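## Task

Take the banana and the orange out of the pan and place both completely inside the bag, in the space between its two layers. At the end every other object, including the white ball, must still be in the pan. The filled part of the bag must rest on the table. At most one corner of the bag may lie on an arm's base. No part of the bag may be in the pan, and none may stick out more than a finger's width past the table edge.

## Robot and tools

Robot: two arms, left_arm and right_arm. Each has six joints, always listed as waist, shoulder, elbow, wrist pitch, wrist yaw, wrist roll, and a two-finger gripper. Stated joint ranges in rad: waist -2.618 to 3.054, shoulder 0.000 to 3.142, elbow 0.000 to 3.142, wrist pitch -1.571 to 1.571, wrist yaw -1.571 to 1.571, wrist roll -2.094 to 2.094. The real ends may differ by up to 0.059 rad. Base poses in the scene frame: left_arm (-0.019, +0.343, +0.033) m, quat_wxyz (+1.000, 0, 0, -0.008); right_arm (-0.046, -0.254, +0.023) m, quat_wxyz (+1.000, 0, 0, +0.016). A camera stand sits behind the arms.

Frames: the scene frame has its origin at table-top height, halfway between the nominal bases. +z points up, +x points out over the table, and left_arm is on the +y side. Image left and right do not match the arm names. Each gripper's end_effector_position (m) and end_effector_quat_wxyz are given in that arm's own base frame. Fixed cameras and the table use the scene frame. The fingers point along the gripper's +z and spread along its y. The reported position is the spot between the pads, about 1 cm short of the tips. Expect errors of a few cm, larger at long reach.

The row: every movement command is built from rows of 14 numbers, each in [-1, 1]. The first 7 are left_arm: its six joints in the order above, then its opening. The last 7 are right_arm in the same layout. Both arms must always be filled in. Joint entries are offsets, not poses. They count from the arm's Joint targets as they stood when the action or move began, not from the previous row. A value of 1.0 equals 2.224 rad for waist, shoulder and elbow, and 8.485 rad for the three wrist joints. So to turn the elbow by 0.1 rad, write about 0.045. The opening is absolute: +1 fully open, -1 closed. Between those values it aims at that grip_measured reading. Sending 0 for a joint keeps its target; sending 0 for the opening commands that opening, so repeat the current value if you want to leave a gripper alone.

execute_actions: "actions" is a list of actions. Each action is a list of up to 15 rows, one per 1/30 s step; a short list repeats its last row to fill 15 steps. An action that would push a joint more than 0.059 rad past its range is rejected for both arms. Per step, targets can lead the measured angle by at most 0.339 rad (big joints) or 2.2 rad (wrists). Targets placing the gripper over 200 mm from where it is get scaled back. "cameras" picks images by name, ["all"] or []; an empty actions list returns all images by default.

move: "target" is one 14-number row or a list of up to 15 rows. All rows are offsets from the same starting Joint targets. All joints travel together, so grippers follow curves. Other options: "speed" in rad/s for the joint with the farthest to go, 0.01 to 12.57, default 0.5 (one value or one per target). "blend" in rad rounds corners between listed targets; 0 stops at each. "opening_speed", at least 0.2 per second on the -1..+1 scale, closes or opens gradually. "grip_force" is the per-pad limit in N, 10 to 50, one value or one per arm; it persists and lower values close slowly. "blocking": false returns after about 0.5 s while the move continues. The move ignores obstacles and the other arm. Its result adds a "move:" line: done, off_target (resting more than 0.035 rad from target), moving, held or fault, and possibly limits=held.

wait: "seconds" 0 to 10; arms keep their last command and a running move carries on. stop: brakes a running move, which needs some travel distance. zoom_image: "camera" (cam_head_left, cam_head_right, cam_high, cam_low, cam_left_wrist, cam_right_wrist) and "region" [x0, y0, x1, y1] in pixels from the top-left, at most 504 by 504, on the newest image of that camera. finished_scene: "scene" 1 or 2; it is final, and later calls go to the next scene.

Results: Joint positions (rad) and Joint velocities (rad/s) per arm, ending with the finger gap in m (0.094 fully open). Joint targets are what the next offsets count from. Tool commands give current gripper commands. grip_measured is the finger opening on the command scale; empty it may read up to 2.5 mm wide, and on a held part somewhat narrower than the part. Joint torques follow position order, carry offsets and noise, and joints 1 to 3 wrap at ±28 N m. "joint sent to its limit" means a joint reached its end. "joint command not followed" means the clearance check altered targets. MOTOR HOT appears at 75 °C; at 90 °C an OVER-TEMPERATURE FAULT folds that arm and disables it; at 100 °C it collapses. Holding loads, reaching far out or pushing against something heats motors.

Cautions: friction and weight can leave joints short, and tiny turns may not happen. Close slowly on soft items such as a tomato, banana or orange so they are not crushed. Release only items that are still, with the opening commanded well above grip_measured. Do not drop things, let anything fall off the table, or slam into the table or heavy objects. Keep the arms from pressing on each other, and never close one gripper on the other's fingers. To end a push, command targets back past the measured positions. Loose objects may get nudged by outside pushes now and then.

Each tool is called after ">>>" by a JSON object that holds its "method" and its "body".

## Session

>>> {"method": "execute_actions", "body": {"actions": []}}

>>> {"method": "zoom_image", "body": {"camera": "cam_head_left", "region": [180, 190, 540, 390]}}

>>> {"method": "zoom_image", "body": {"camera": "cam_high", "region": [300, 30, 560, 330]}}

Scene clock: 0.00 s.
left_arm: end_effector_position=(+0.3846, +0.0612, +0.0917) grip_measured=+1.000 end_effector_quat_wxyz=(+0.561, -0.128, +0.814, +0.083) | right_arm: end_effector_position=(+0.3920, -0.0260, +0.0787) grip_measured=+1.000 end_effector_quat_wxyz=(+0.546, +0.066, +0.829, -0.098)
Joint positions: left_arm=[0.056 1.503 0.373 0.754 -0.23 -0.099 0.094] | right_arm=[0.062 1.565 0.395 0.757 0.292 0.028 0.094]
Joint velocities: within noise
Joint torques (N m): no reading
Heat: left arm: 25 °C; right arm: 28 °C.
Joint targets: left_arm=[0.056 1.499 0.378 0.749 -0.230 -0.099] | right_arm=[0.062 1.556 0.405 0.770 0.293 0.028]
Tool commands: left_gripper/opening=+1.0 right_gripper/opening=+1.0

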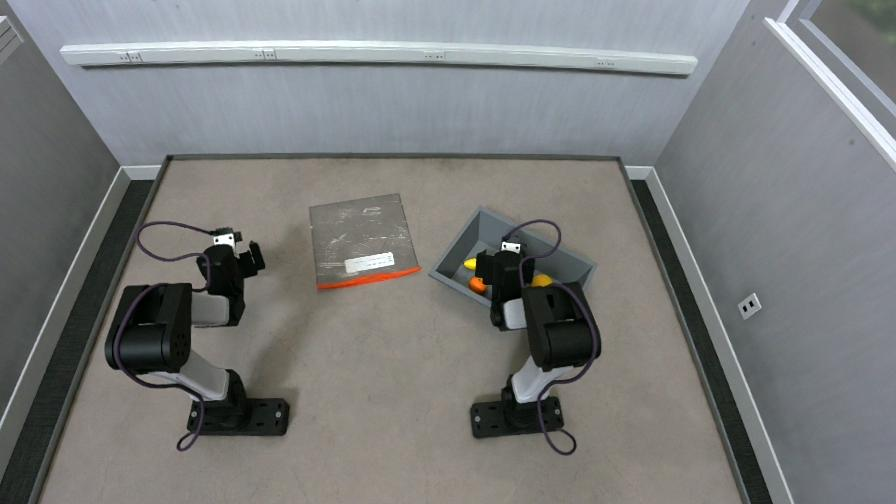

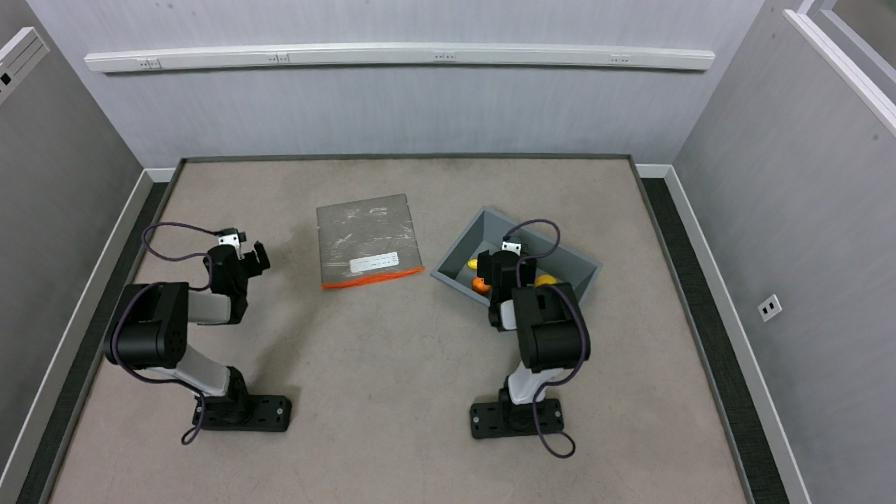

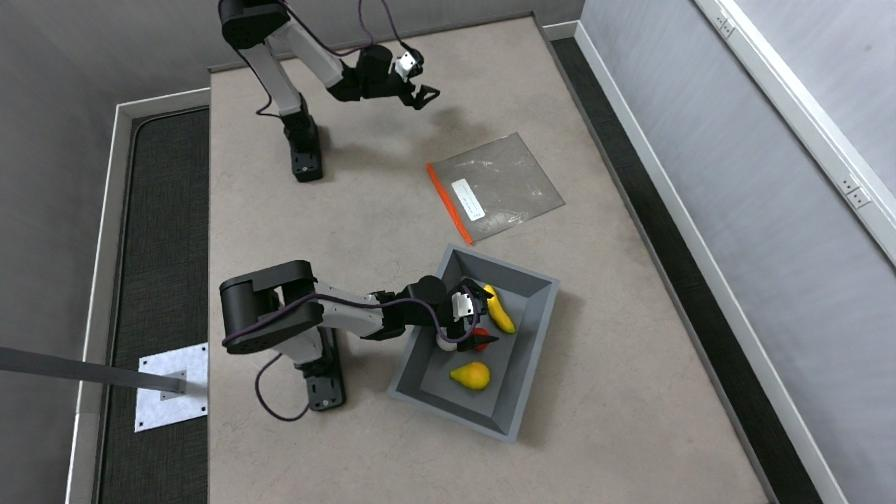

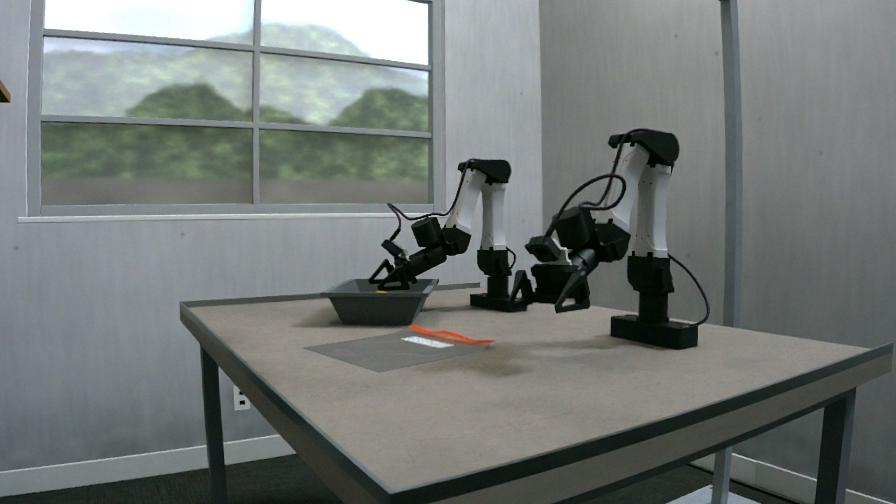

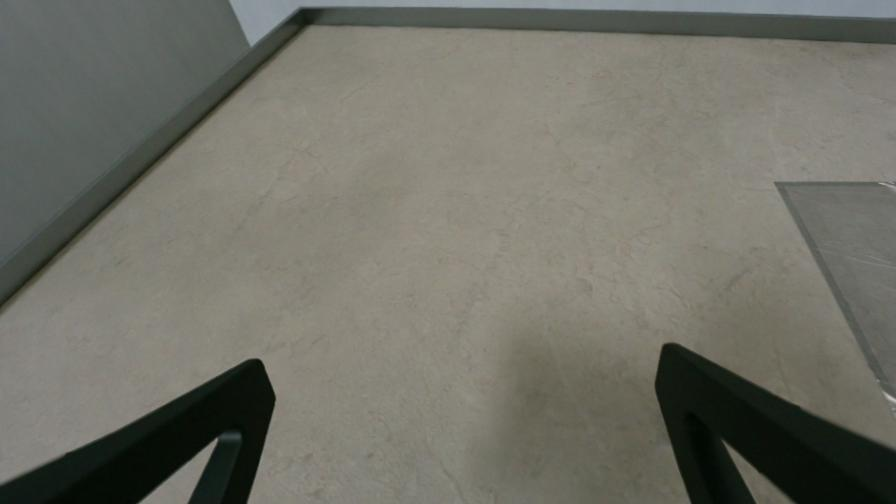

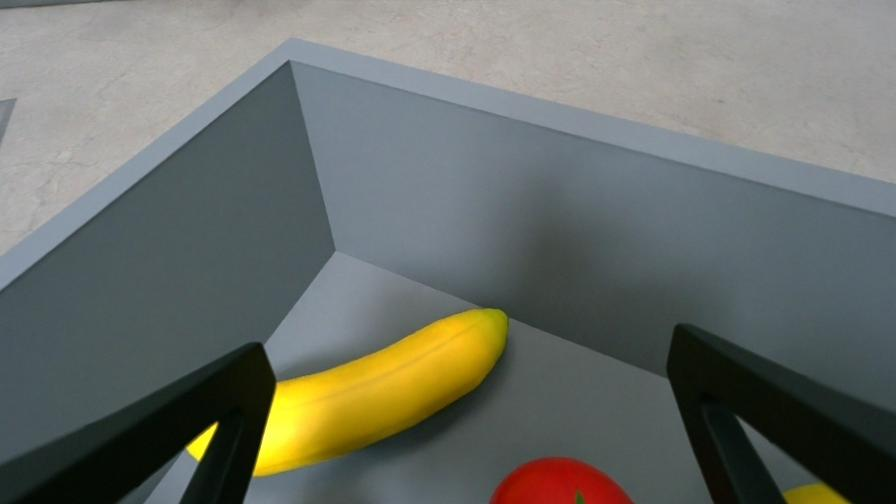

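Scaled by 1.400 from the camera's 896x504 image, which has a finer 1280x720 frame.

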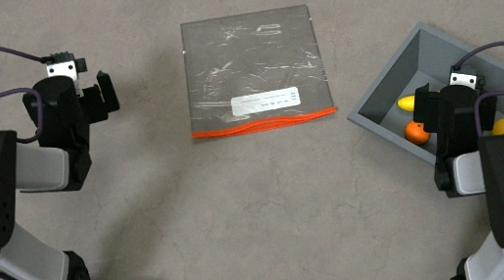

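Scaled by 1.680 from the camera's 896x504 image, which has a finer 1280x720 frame.

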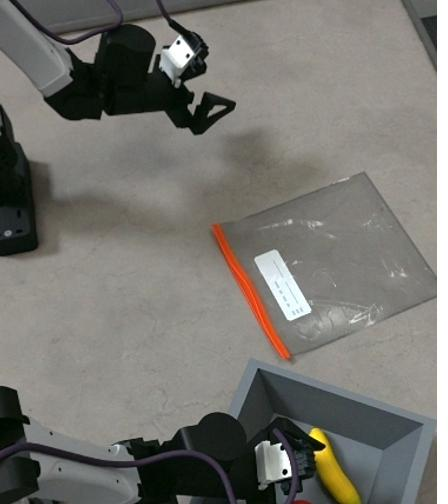

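>>> {"method": "move", "body": {"target": [[-0.1,0.0,0.1,-0.03,-0.02,0.01,-0.2,0,-0.02,0.25,0,-0.0345,-0.0033,1],[-0.5015,0.0902,0.1601,-0.1166,-0.08,0.0648,-0.2,-0.0504,0.04,0.518,-0.2454,-0.0345,-0.0033,1]], "speed": 1.2, "blend": 0.1, "cameras": ["all"]}}

Scene clock: 4.33 s.
left_arm: end_effector_position=(+0.2684, -0.1985, +0.0370) grip_measured=-0.198 end_effector_quat_wxyz=(+0.288, +0.543, +0.705, +0.354) | right_arm: end_effector_position=(+0.3252, -0.0159, +0.1664) grip_measured=+1.000 end_effector_quat_wxyz=(+0.079, +0.026, +0.996, -0.006)
Joint positions: left_arm=[-1.055 1.686 0.715 -0.227 -0.893 0.439 0.038] | right_arm=[-0.044 1.633 1.529 -1.307 0.01 0.008 0.094]
Joint torques (N m): left_arm=[-0.18 -5.27 7.87 1.03 -0.56 0.02] | right_arm=[-0.58 -5.79 9.01 0.58 -0.11 -0.03]
Heat: left arm: 26 °C; right arm: 28 °C.
Joint targets: left_arm=[-1.060 1.700 0.734 -0.240 -0.908 0.451] | right_arm=[-0.050 1.644 1.557 -1.312 0.000 0.000]
move: done

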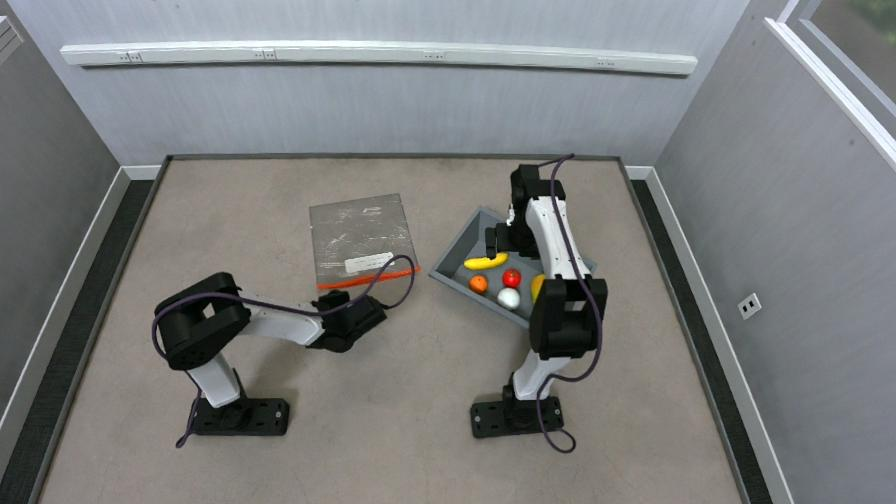

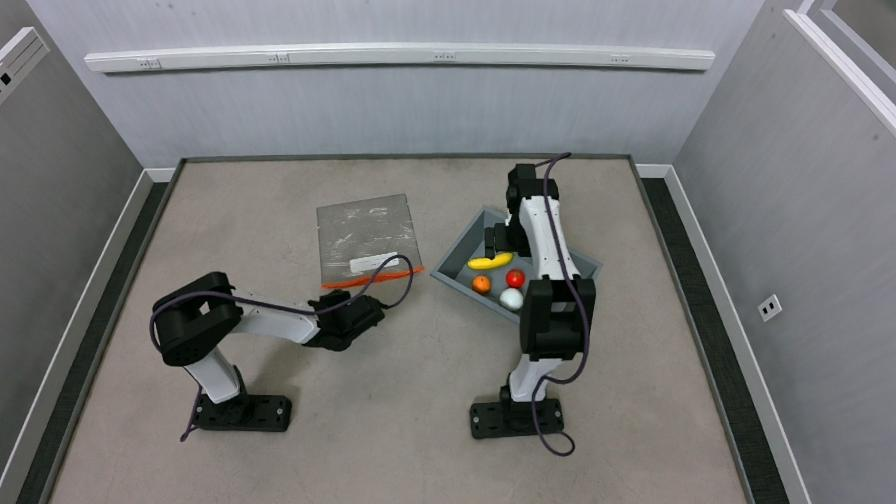

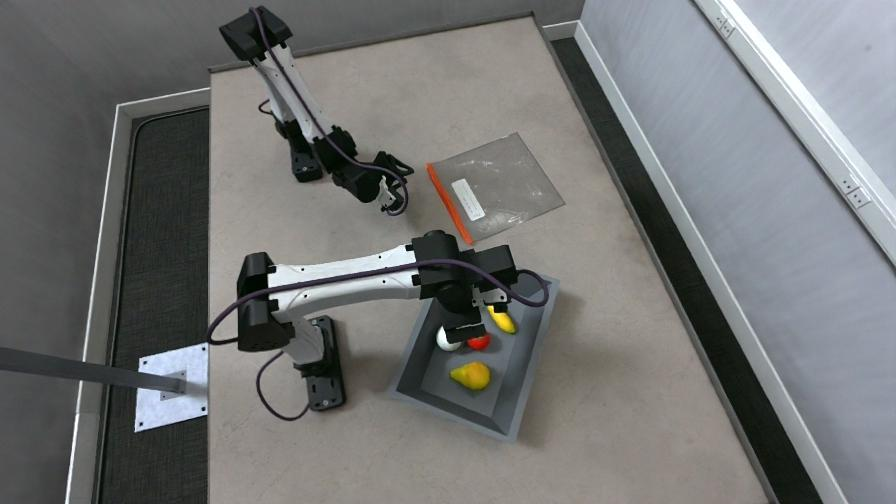

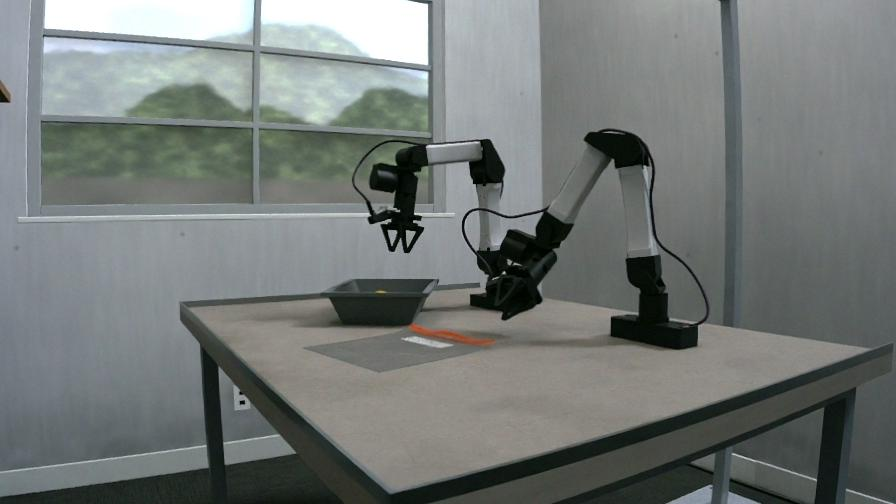

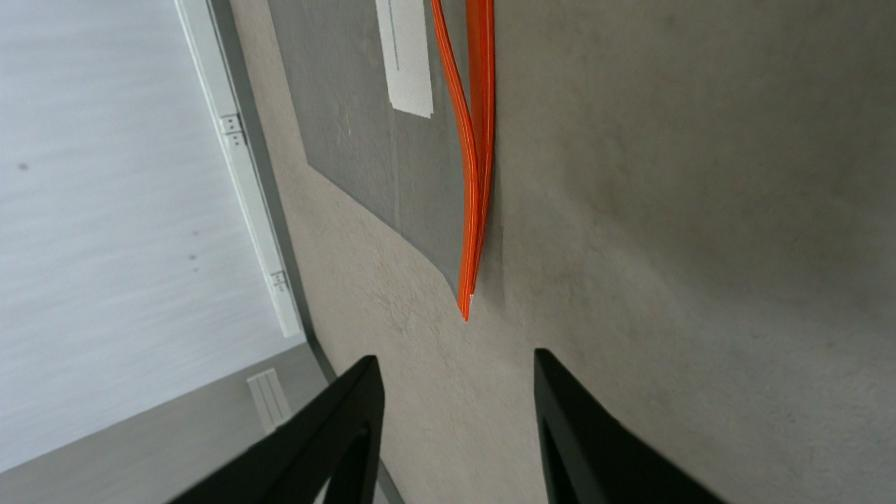

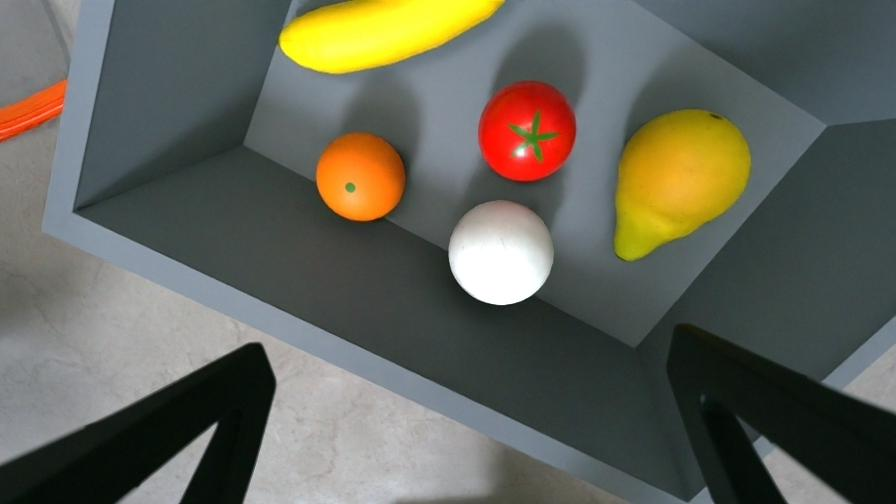

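>>> {"method": "execute_actions", "body": {"actions": []}}

Scene clock: 5.77 s.
left_arm: end_effector_position=(+0.2684, -0.1984, +0.0370) grip_measured=-0.198 end_effector_quat_wxyz=(+0.288, +0.543, +0.705, +0.354) | right_arm: end_effector_position=(+0.3251, -0.0159, +0.1663) grip_measured=+1.000 end_effector_quat_wxyz=(+0.079, +0.026, +0.997, -0.006)
Joint positions: left_arm=[-1.055 1.686 0.715 -0.227 -0.894 0.439 0.038] | right_arm=[-0.044 1.633 1.529 -1.308 0.01 0.008 0.094]
Joint velocities: within noise
Joint torques (N m): left_arm=[-0.18 -5.2 7.87 0.98 -0.56 0.01] | right_arm=[-0.57 -5.81 8.99 0.57 -0.11 -0.04]
Heat: left arm: 26 °C; right arm: 28 °C.
Joint targets: left_arm=[-1.060 1.700 0.734 -0.240 -0.909 0.450] | right_arm=[-0.050 1.644 1.557 -1.312 0.000 0.000]
Tool commands: left_gripper/opening=-0.2 right_gripper/opening=+1.0

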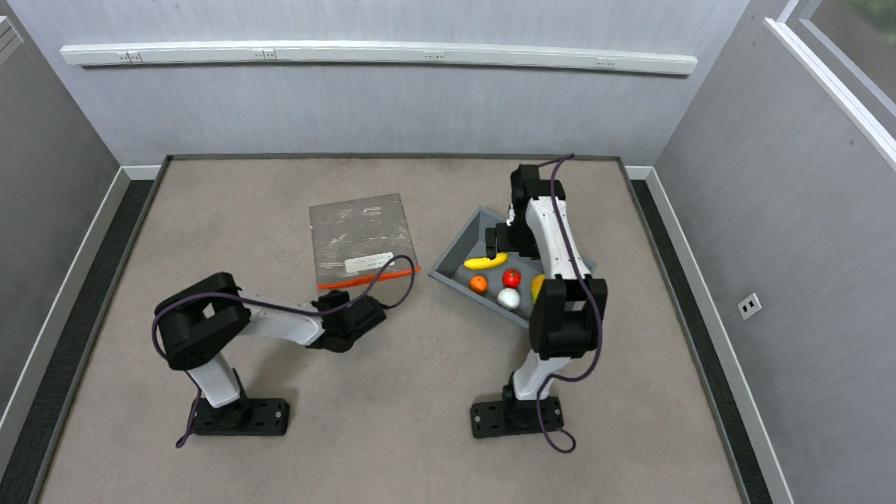

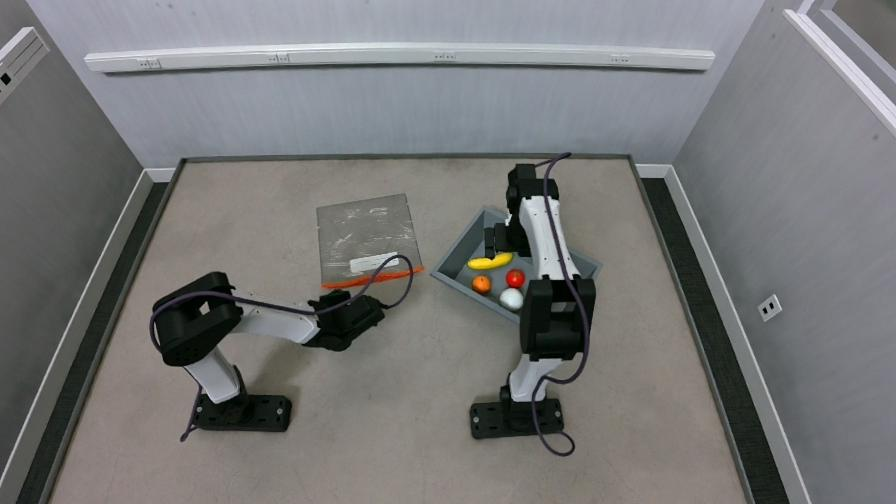

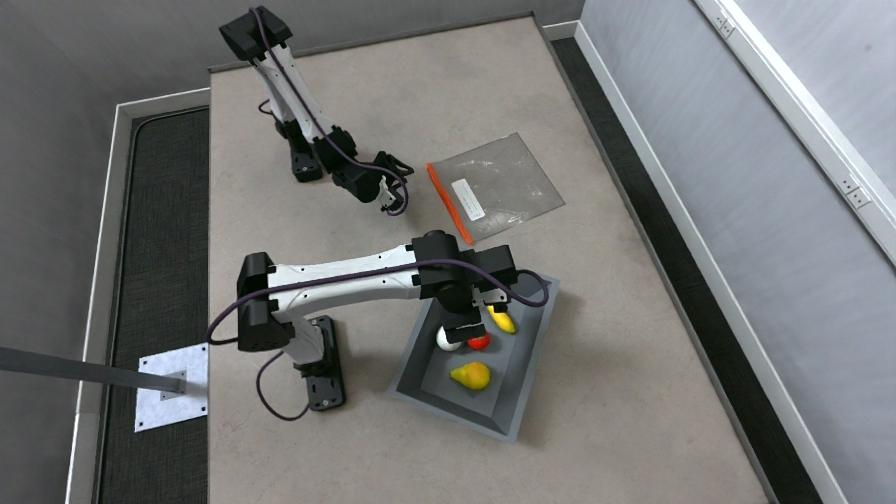

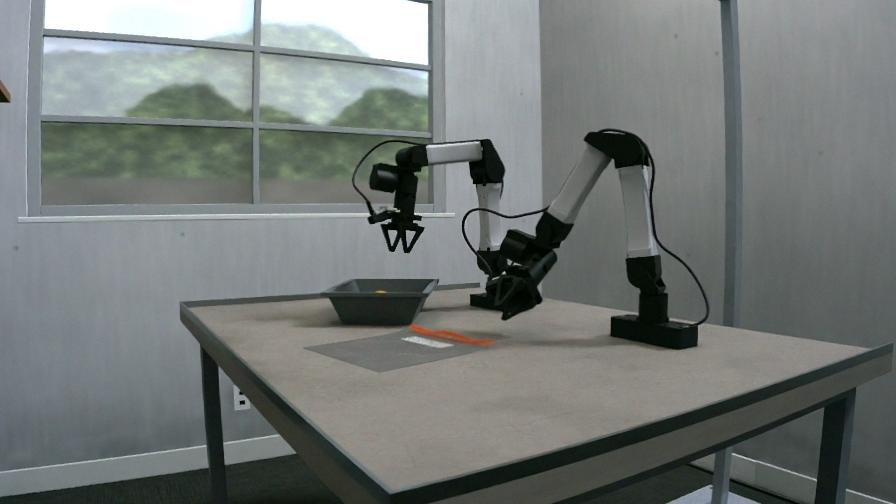

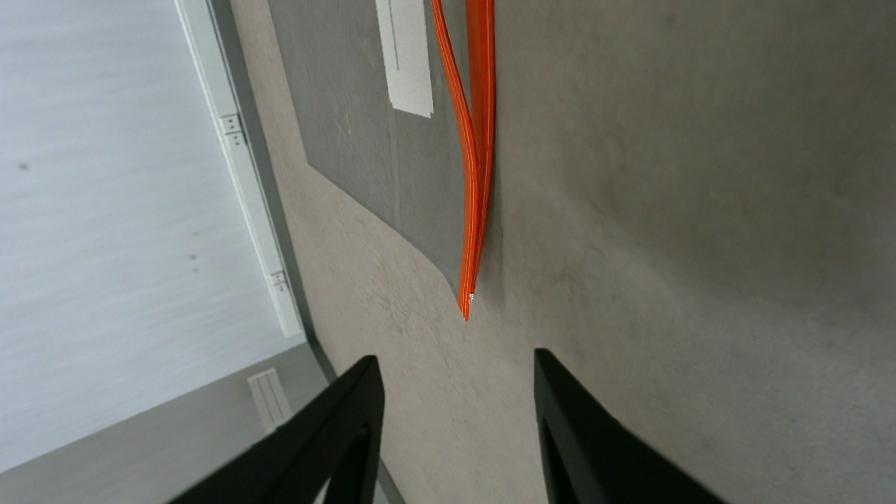

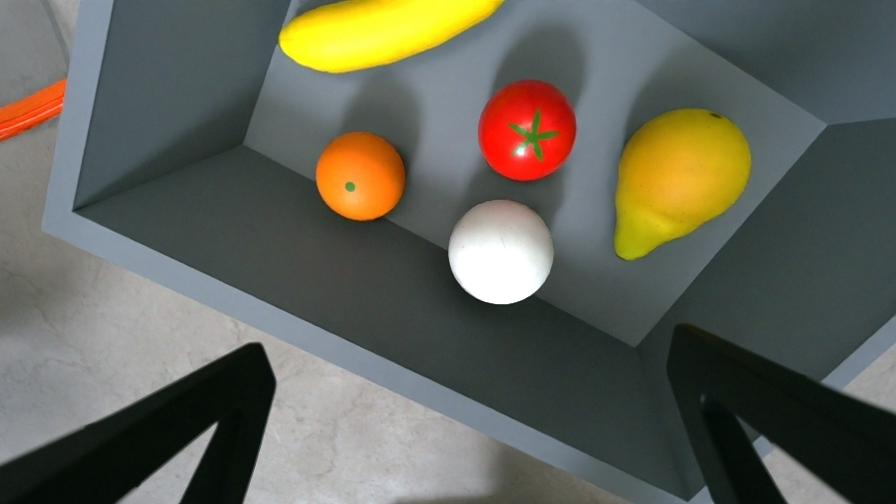

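>>> {"method": "zoom_image", "body": {"camera": "cam_low", "region": [380, 300, 520, 380]}}

>>> {"method": "zoom_image", "body": {"camera": "cam_left_wrist", "region": [300, 0, 600, 330]}}

>>> {"method": "zoom_image", "body": {"camera": "cam_high", "region": [370, 120, 580, 260]}}

Scaled by 3.600 from the camera's 896x504 image, which has a finer 1280x720 frame.

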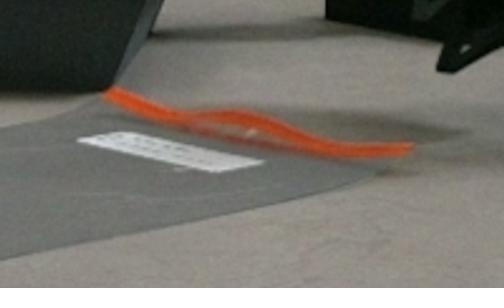

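Scaled by 1.527 from the camera's 896x504 image, which has a finer 1280x720 frame.

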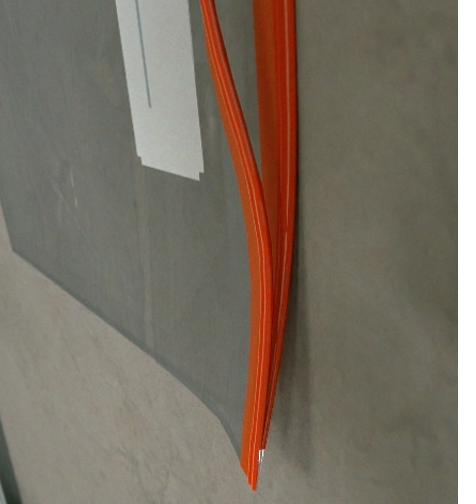

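Scaled by 2.400 from the camera's 896x504 image, which has a finer 1280x720 frame.

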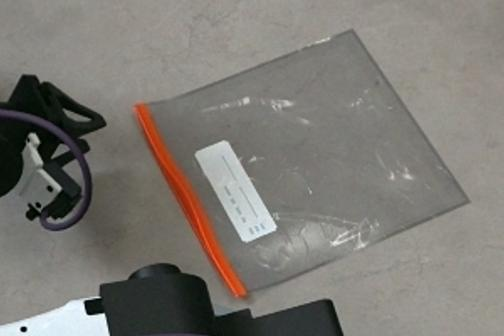

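>>> {"method": "move", "body": {"target": [-0.0246,0.1016,0.1196,-0.0113,-0.0099,-0.0072,-0.2,0.0616,0.0960,-0.0234,0.01106,0,0.066,0.4], "speed": 0.6, "cameras": ["cam_left_wrist","cam_right_wrist"]}}

Scene clock: 10.37 s.
left_arm: end_effector_position=(+0.2883, -0.2547, +0.0400) grip_measured=-0.198 end_effector_quat_wxyz=(+0.293, +0.542, +0.686, +0.386) | right_arm: end_effector_position=(+0.3422, +0.0269, +0.0932) grip_measured=+0.401 end_effector_quat_wxyz=(+0.000, +0.233, +0.973, -0.004)
Joint positions: left_arm=[-1.108 1.909 0.982 -0.323 -0.977 0.401 0.038] | right_arm=[0.082 1.85 1.506 -1.229 0.007 0.552 0.066]
Joint torques (N m): left_arm=[-0.28 -7.09 7.9 0.88 -0.59 -0.19] | right_arm=[0.46 -7.72 5.97 0.39 -0.07 0.13]
Heat: left arm: 26 °C; right arm: 29 °C.
Joint targets: left_arm=[-1.115 1.926 1.000 -0.336 -0.992 0.390] | right_arm=[0.087 1.858 1.505 -1.218 0.000 0.560]
move: done
Images, in order (width x height): cam_left_wrist 896x504, cam_right_wrist 896x504.

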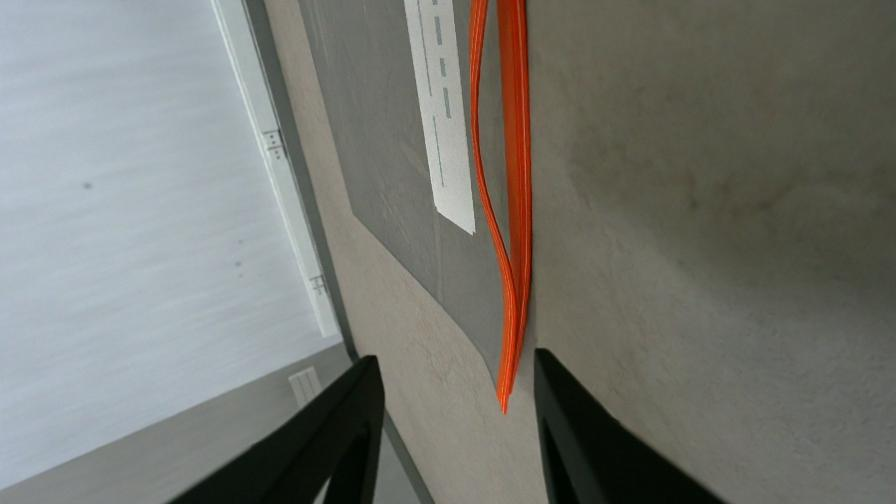

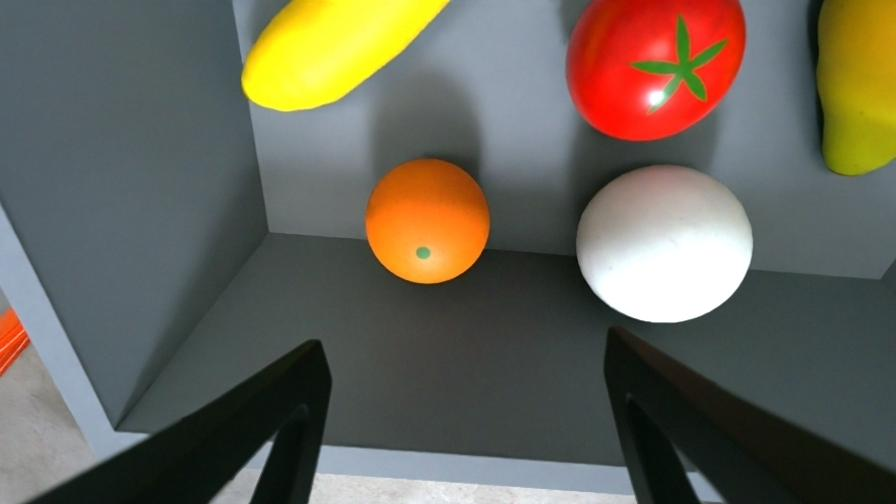

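>>> {"method": "move", "body": {"target": [[0.0265,0.0688,0.0638,0.0107,0.0022,0.0086,-0.2,0.0103,0.0451,-0.1058,0.0396,0,0,0.4],[0.0265,0.0688,0.0638,0.0107,0.0022,0.0086,-0.2,0.0103,0.0451,-0.1058,0.0396,0,0,-0.2]], "speed": 0.4, "grip_force": [50,20], "opening_speed": 0.8, "cameras": ["cam_left_wrist","cam_right_wrist"]}}

Scene clock: 16.10 s.
left_arm: end_effector_position=(+0.3215, -0.2796, +0.0253) grip_measured=-0.198 end_effector_quat_wxyz=(+0.297, +0.531, +0.691, +0.390) | right_arm: end_effector_position=(+0.3439, +0.0343, +0.0034) grip_measured=-0.075 end_effector_quat_wxyz=(+0.000, +0.223, +0.975, -0.004)
Joint positions: left_arm=[-1.061 2.061 1.123 -0.254 -0.978 0.451 0.038] | right_arm=[0.103 1.95 1.271 -0.893 0.007 0.552 0.043]
Joint torques (N m): left_arm=[0.69 -8.27 7.99 1.22 -0.41 0.01] | right_arm=[0.68 -8.05 5.52 0.39 -0.06 0.13]
Heat: left arm: 27 °C; right arm: 30 °C.
Joint targets: left_arm=[-1.056 2.079 1.142 -0.245 -0.974 0.462] | right_arm=[0.110 1.958 1.270 -0.882 0.000 0.560]
grip_force (N): 50, 20
move: done
Images, in order (width x height): cam_left_wrist 896x504, cam_right_wrist 896x504.

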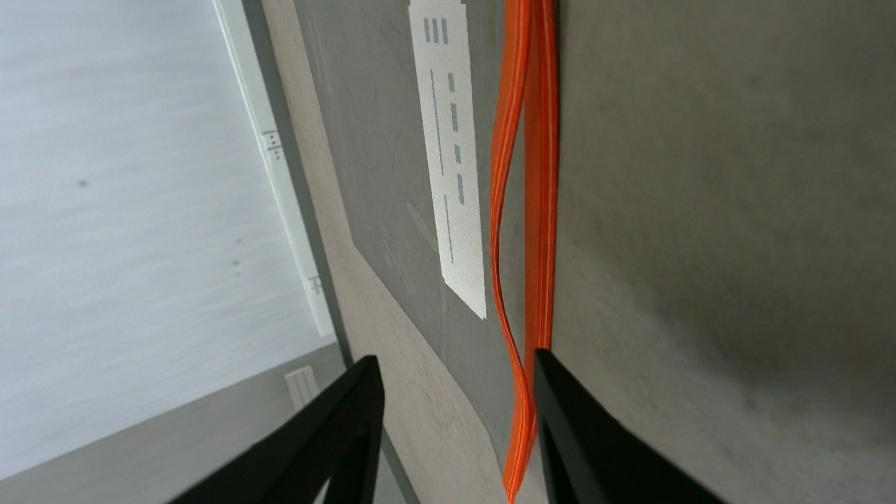

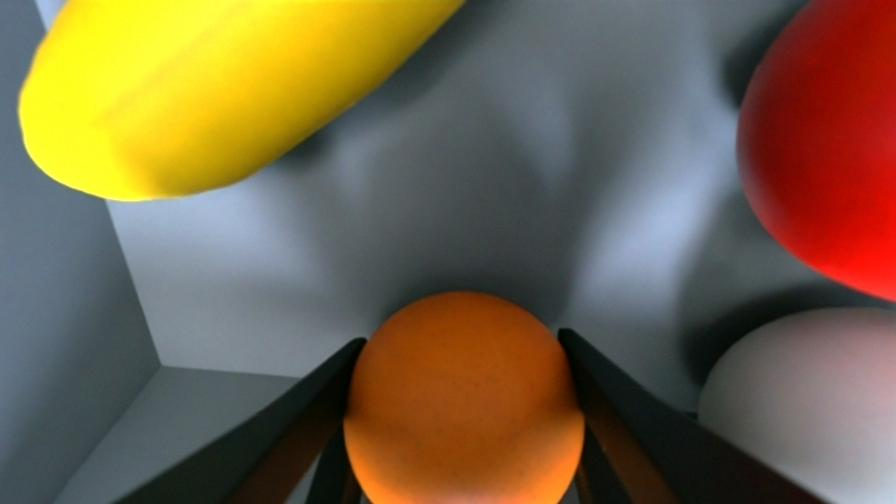

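>>> {"method": "move", "body": {"target": [0.0207,0.0409,0.0508,0.0048,0.0040,0.0092,-0.2,0,-0.0412,0.2183,-0.0681,0,0,-0.2], "speed": 0.5, "cameras": ["cam_left_wrist","cam_right_wrist","cam_low"]}}

Scene clock: 19.23 s.
left_arm: end_effector_position=(+0.3508, -0.2958, +0.0200) grip_measured=-0.198 end_effector_quat_wxyz=(+0.298, +0.532, +0.691, +0.389) | right_arm: end_effector_position=(+0.3433, +0.0343, +0.1337) grip_measured=-0.082 end_effector_quat_wxyz=(-0.022, +0.223, +0.975, -0.011)
Joint positions: left_arm=[-1.016 2.149 1.236 -0.213 -0.958 0.529 0.038] | right_arm=[0.103 1.901 1.733 -1.452 0.007 0.552 0.043]
Joint torques (N m): left_arm=[0.72 -9.01 8.25 1.34 -0.25 0.03] | right_arm=[0.68 -11.78 8.09 0.15 -0.06 0.13]
Heat: left arm: 28 °C; right arm: 31 °C.
Joint targets: left_arm=[-1.010 2.170 1.255 -0.204 -0.940 0.540] | right_arm=[0.110 1.867 1.755 -1.460 0.000 0.560]
grip_force (N): 50, 20
move: done
Images, in order (width x height): cam_low 896x504, cam_left_wrist 896x504, cam_right_wrist 896x504.

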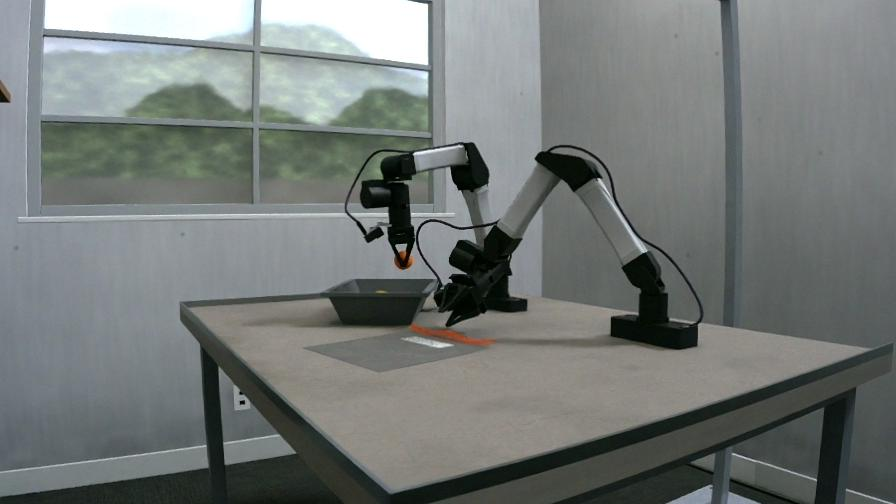

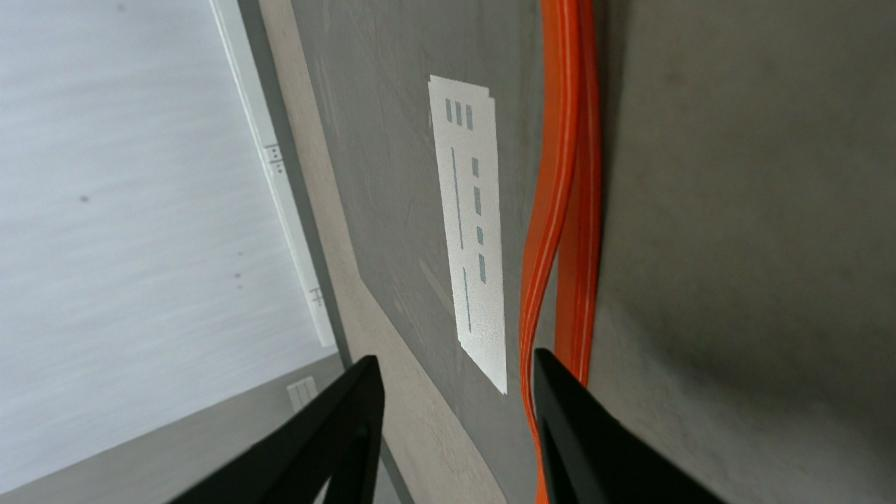

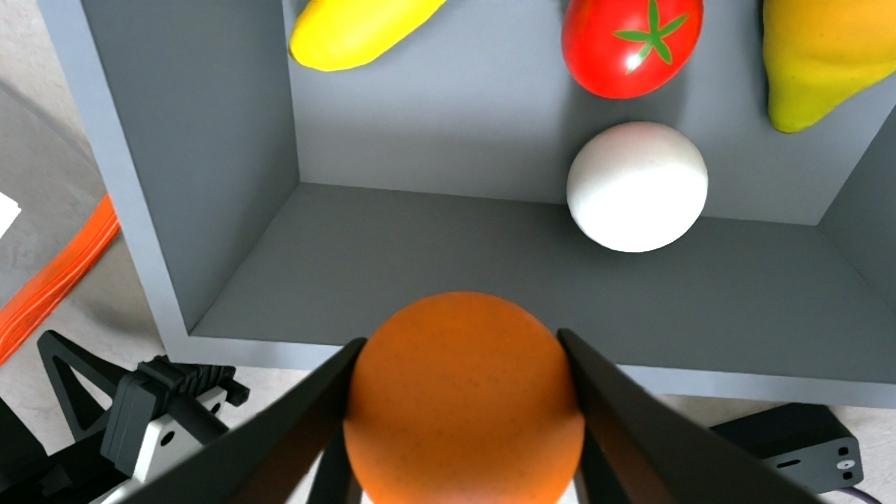

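>>> {"method": "zoom_image", "body": {"camera": "cam_left_wrist", "region": [440, 200, 680, 500]}}

>>> {"method": "zoom_image", "body": {"camera": "cam_low", "region": [390, 270, 510, 370]}}

Scaled by 1.680 from the camera's 896x504 image, which has a finer 1280x720 frame.

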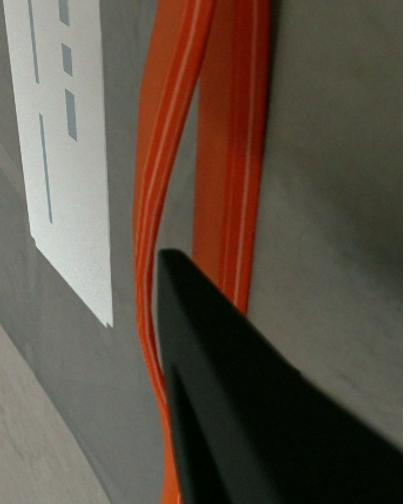

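Scaled by 4.200 from the camera's 896x504 image, which has a finer 1280x720 frame.

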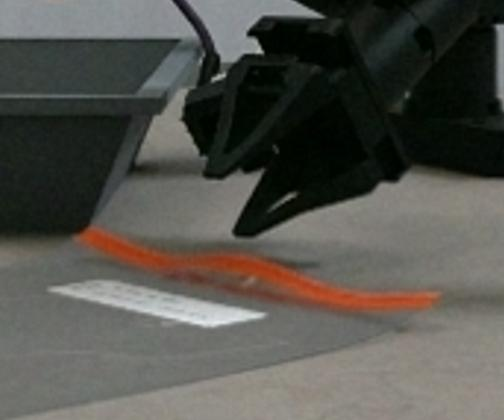

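>>> {"method": "move", "body": {"target": [0.0144,0.0180,-0.0013,0.0095,0.0029,0.0058,-0.2,0,0,0,0,0,0,-0.2], "speed": 0.3, "cameras": ["cam_left_wrist","cam_low"]}}

>>> {"method": "zoom_image", "body": {"camera": "cam_left_wrist", "region": [440, 200, 680, 500]}}

>>> {"method": "zoom_image", "body": {"camera": "cam_low", "region": [390, 270, 510, 370]}}

Scene clock: 21.40 s.
left_arm: end_effector_position=(+0.3642, -0.2932, +0.0057) grip_measured=-0.198 end_effector_quat_wxyz=(+0.296, +0.533, +0.692, +0.386) | right_arm: end_effector_position=(+0.3432, +0.0343, +0.1337) grip_measured=-0.082 end_effector_quat_wxyz=(-0.023, +0.223, +0.975, -0.011)
Joint positions: left_arm=[-0.982 2.191 1.236 -0.133 -0.934 0.578 0.038] | right_arm=[0.103 1.901 1.733 -1.453 0.007 0.552 0.043]
Joint torques (N m): left_arm=[0.55 -9.33 7.86 1.4 -0.24 0.02] | right_arm=[0.7 -11.81 8.06 0.11 -0.06 0.13]
Heat: left arm: 28 °C; right arm: 32 °C.
Joint targets: left_arm=[-0.978 2.210 1.252 -0.124 -0.915 0.590] | right_arm=[0.110 1.867 1.755 -1.460 0.000 0.560]
grip_force (N): 50, 20
move: done
Images, in order (width x height): cam_low 896x504, cam_left_wrist 896x504.

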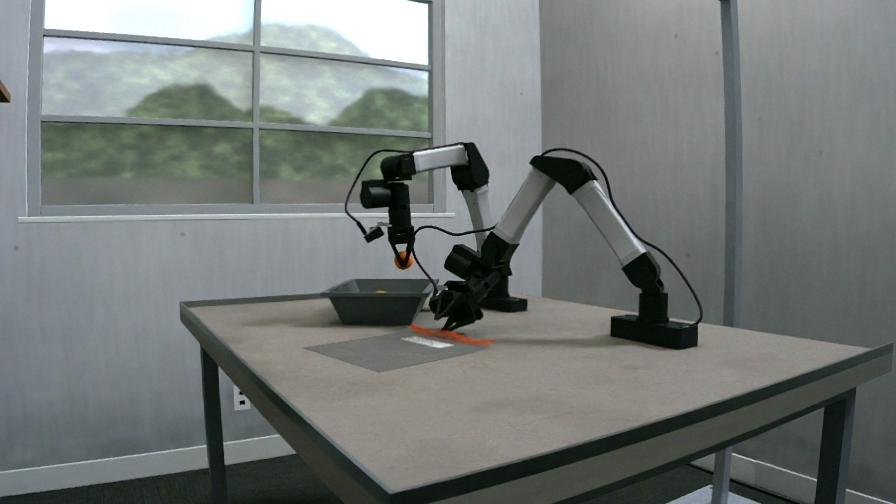

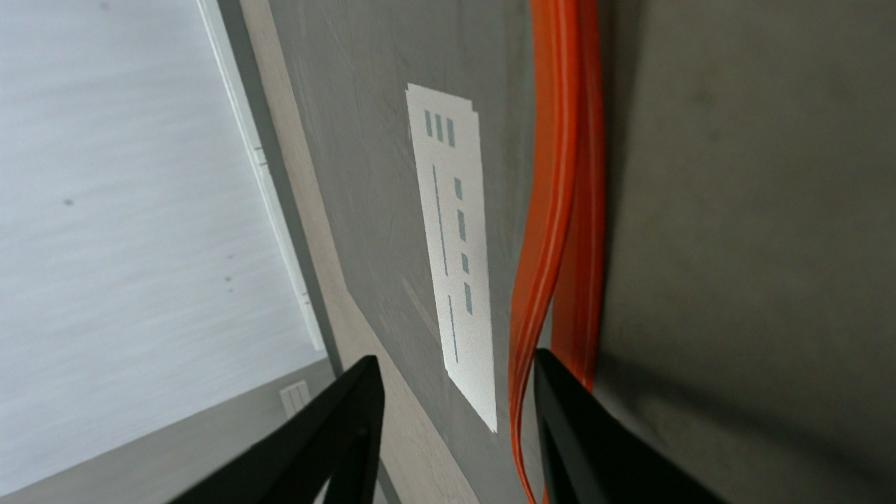

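Scaled by 1.680 from the camera's 896x504 image, which has a finer 1280x720 frame.

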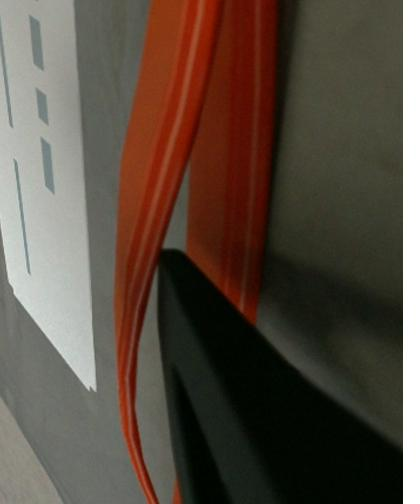

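Scaled by 4.200 from the camera's 896x504 image, which has a finer 1280x720 frame.

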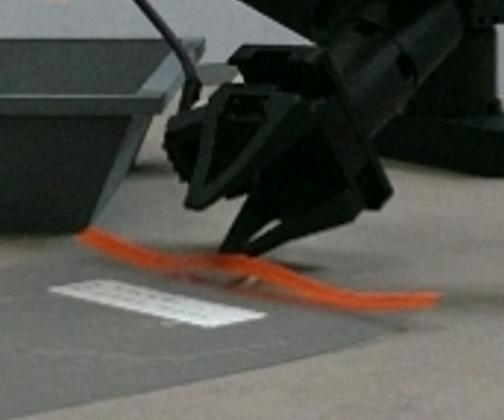

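>>> {"method": "move", "body": {"target": [0.0139,0.0171,0.0022,0.0081,0.0018,0.0051,-0.2,0,0,0,0,0,0,-0.2], "speed": 0.3, "cameras": ["cam_left_wrist","cam_low"]}}

>>> {"method": "zoom_image", "body": {"camera": "cam_left_wrist", "region": [440, 200, 680, 500]}}

>>> {"method": "zoom_image", "body": {"camera": "cam_low", "region": [390, 270, 510, 370]}}

Scene clock: 23.03 s.
left_arm: end_effector_position=(+0.3768, -0.2912, -0.0032) grip_measured=-0.199 end_effector_quat_wxyz=(+0.299, +0.532, +0.692, +0.385) | right_arm: end_effector_position=(+0.3432, +0.0343, +0.1337) grip_measured=-0.082 end_effector_quat_wxyz=(-0.023, +0.223, +0.975, -0.011)
Joint positions: left_arm=[-0.953 2.224 1.24 -0.064 -0.921 0.621 0.038] | right_arm=[0.103 1.901 1.733 -1.453 0.007 0.552 0.043]
Joint torques (N m): left_arm=[0.72 -9.14 7.8 1.47 -0.19 0.02] | right_arm=[0.69 -11.79 8.05 0.12 -0.05 0.13]
Heat: left arm: 28 °C; right arm: 33 °C.
Joint targets: left_arm=[-0.947 2.248 1.257 -0.055 -0.900 0.633] | right_arm=[0.110 1.867 1.755 -1.460 0.000 0.560]
grip_force (N): 50, 20
move: done
Images, in order (width x height): cam_low 896x504, cam_left_wrist 896x504.

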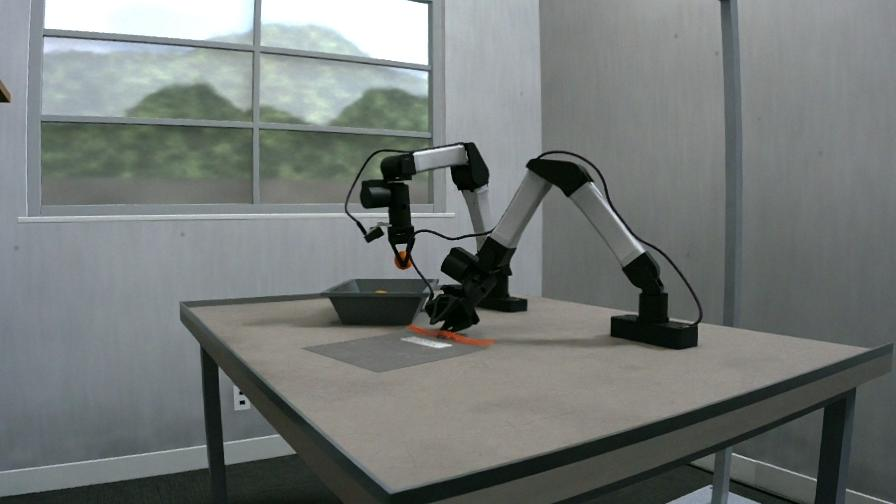

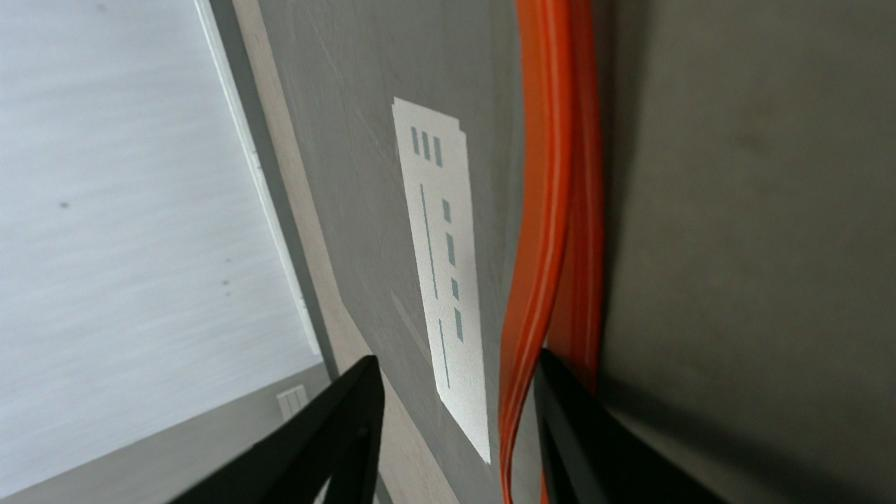

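Scaled by 1.680 from the camera's 896x504 image, which has a finer 1280x720 frame.

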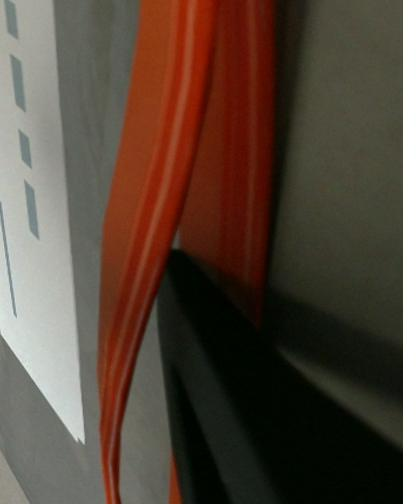

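Scaled by 4.200 from the camera's 896x504 image, which has a finer 1280x720 frame.

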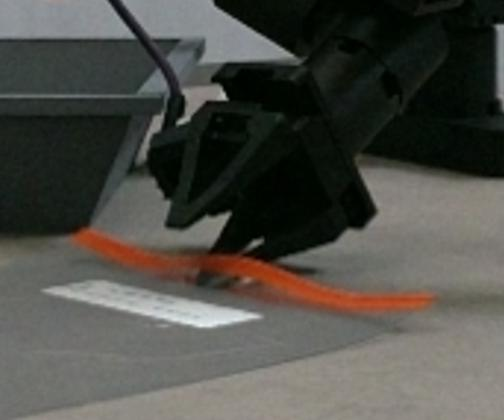

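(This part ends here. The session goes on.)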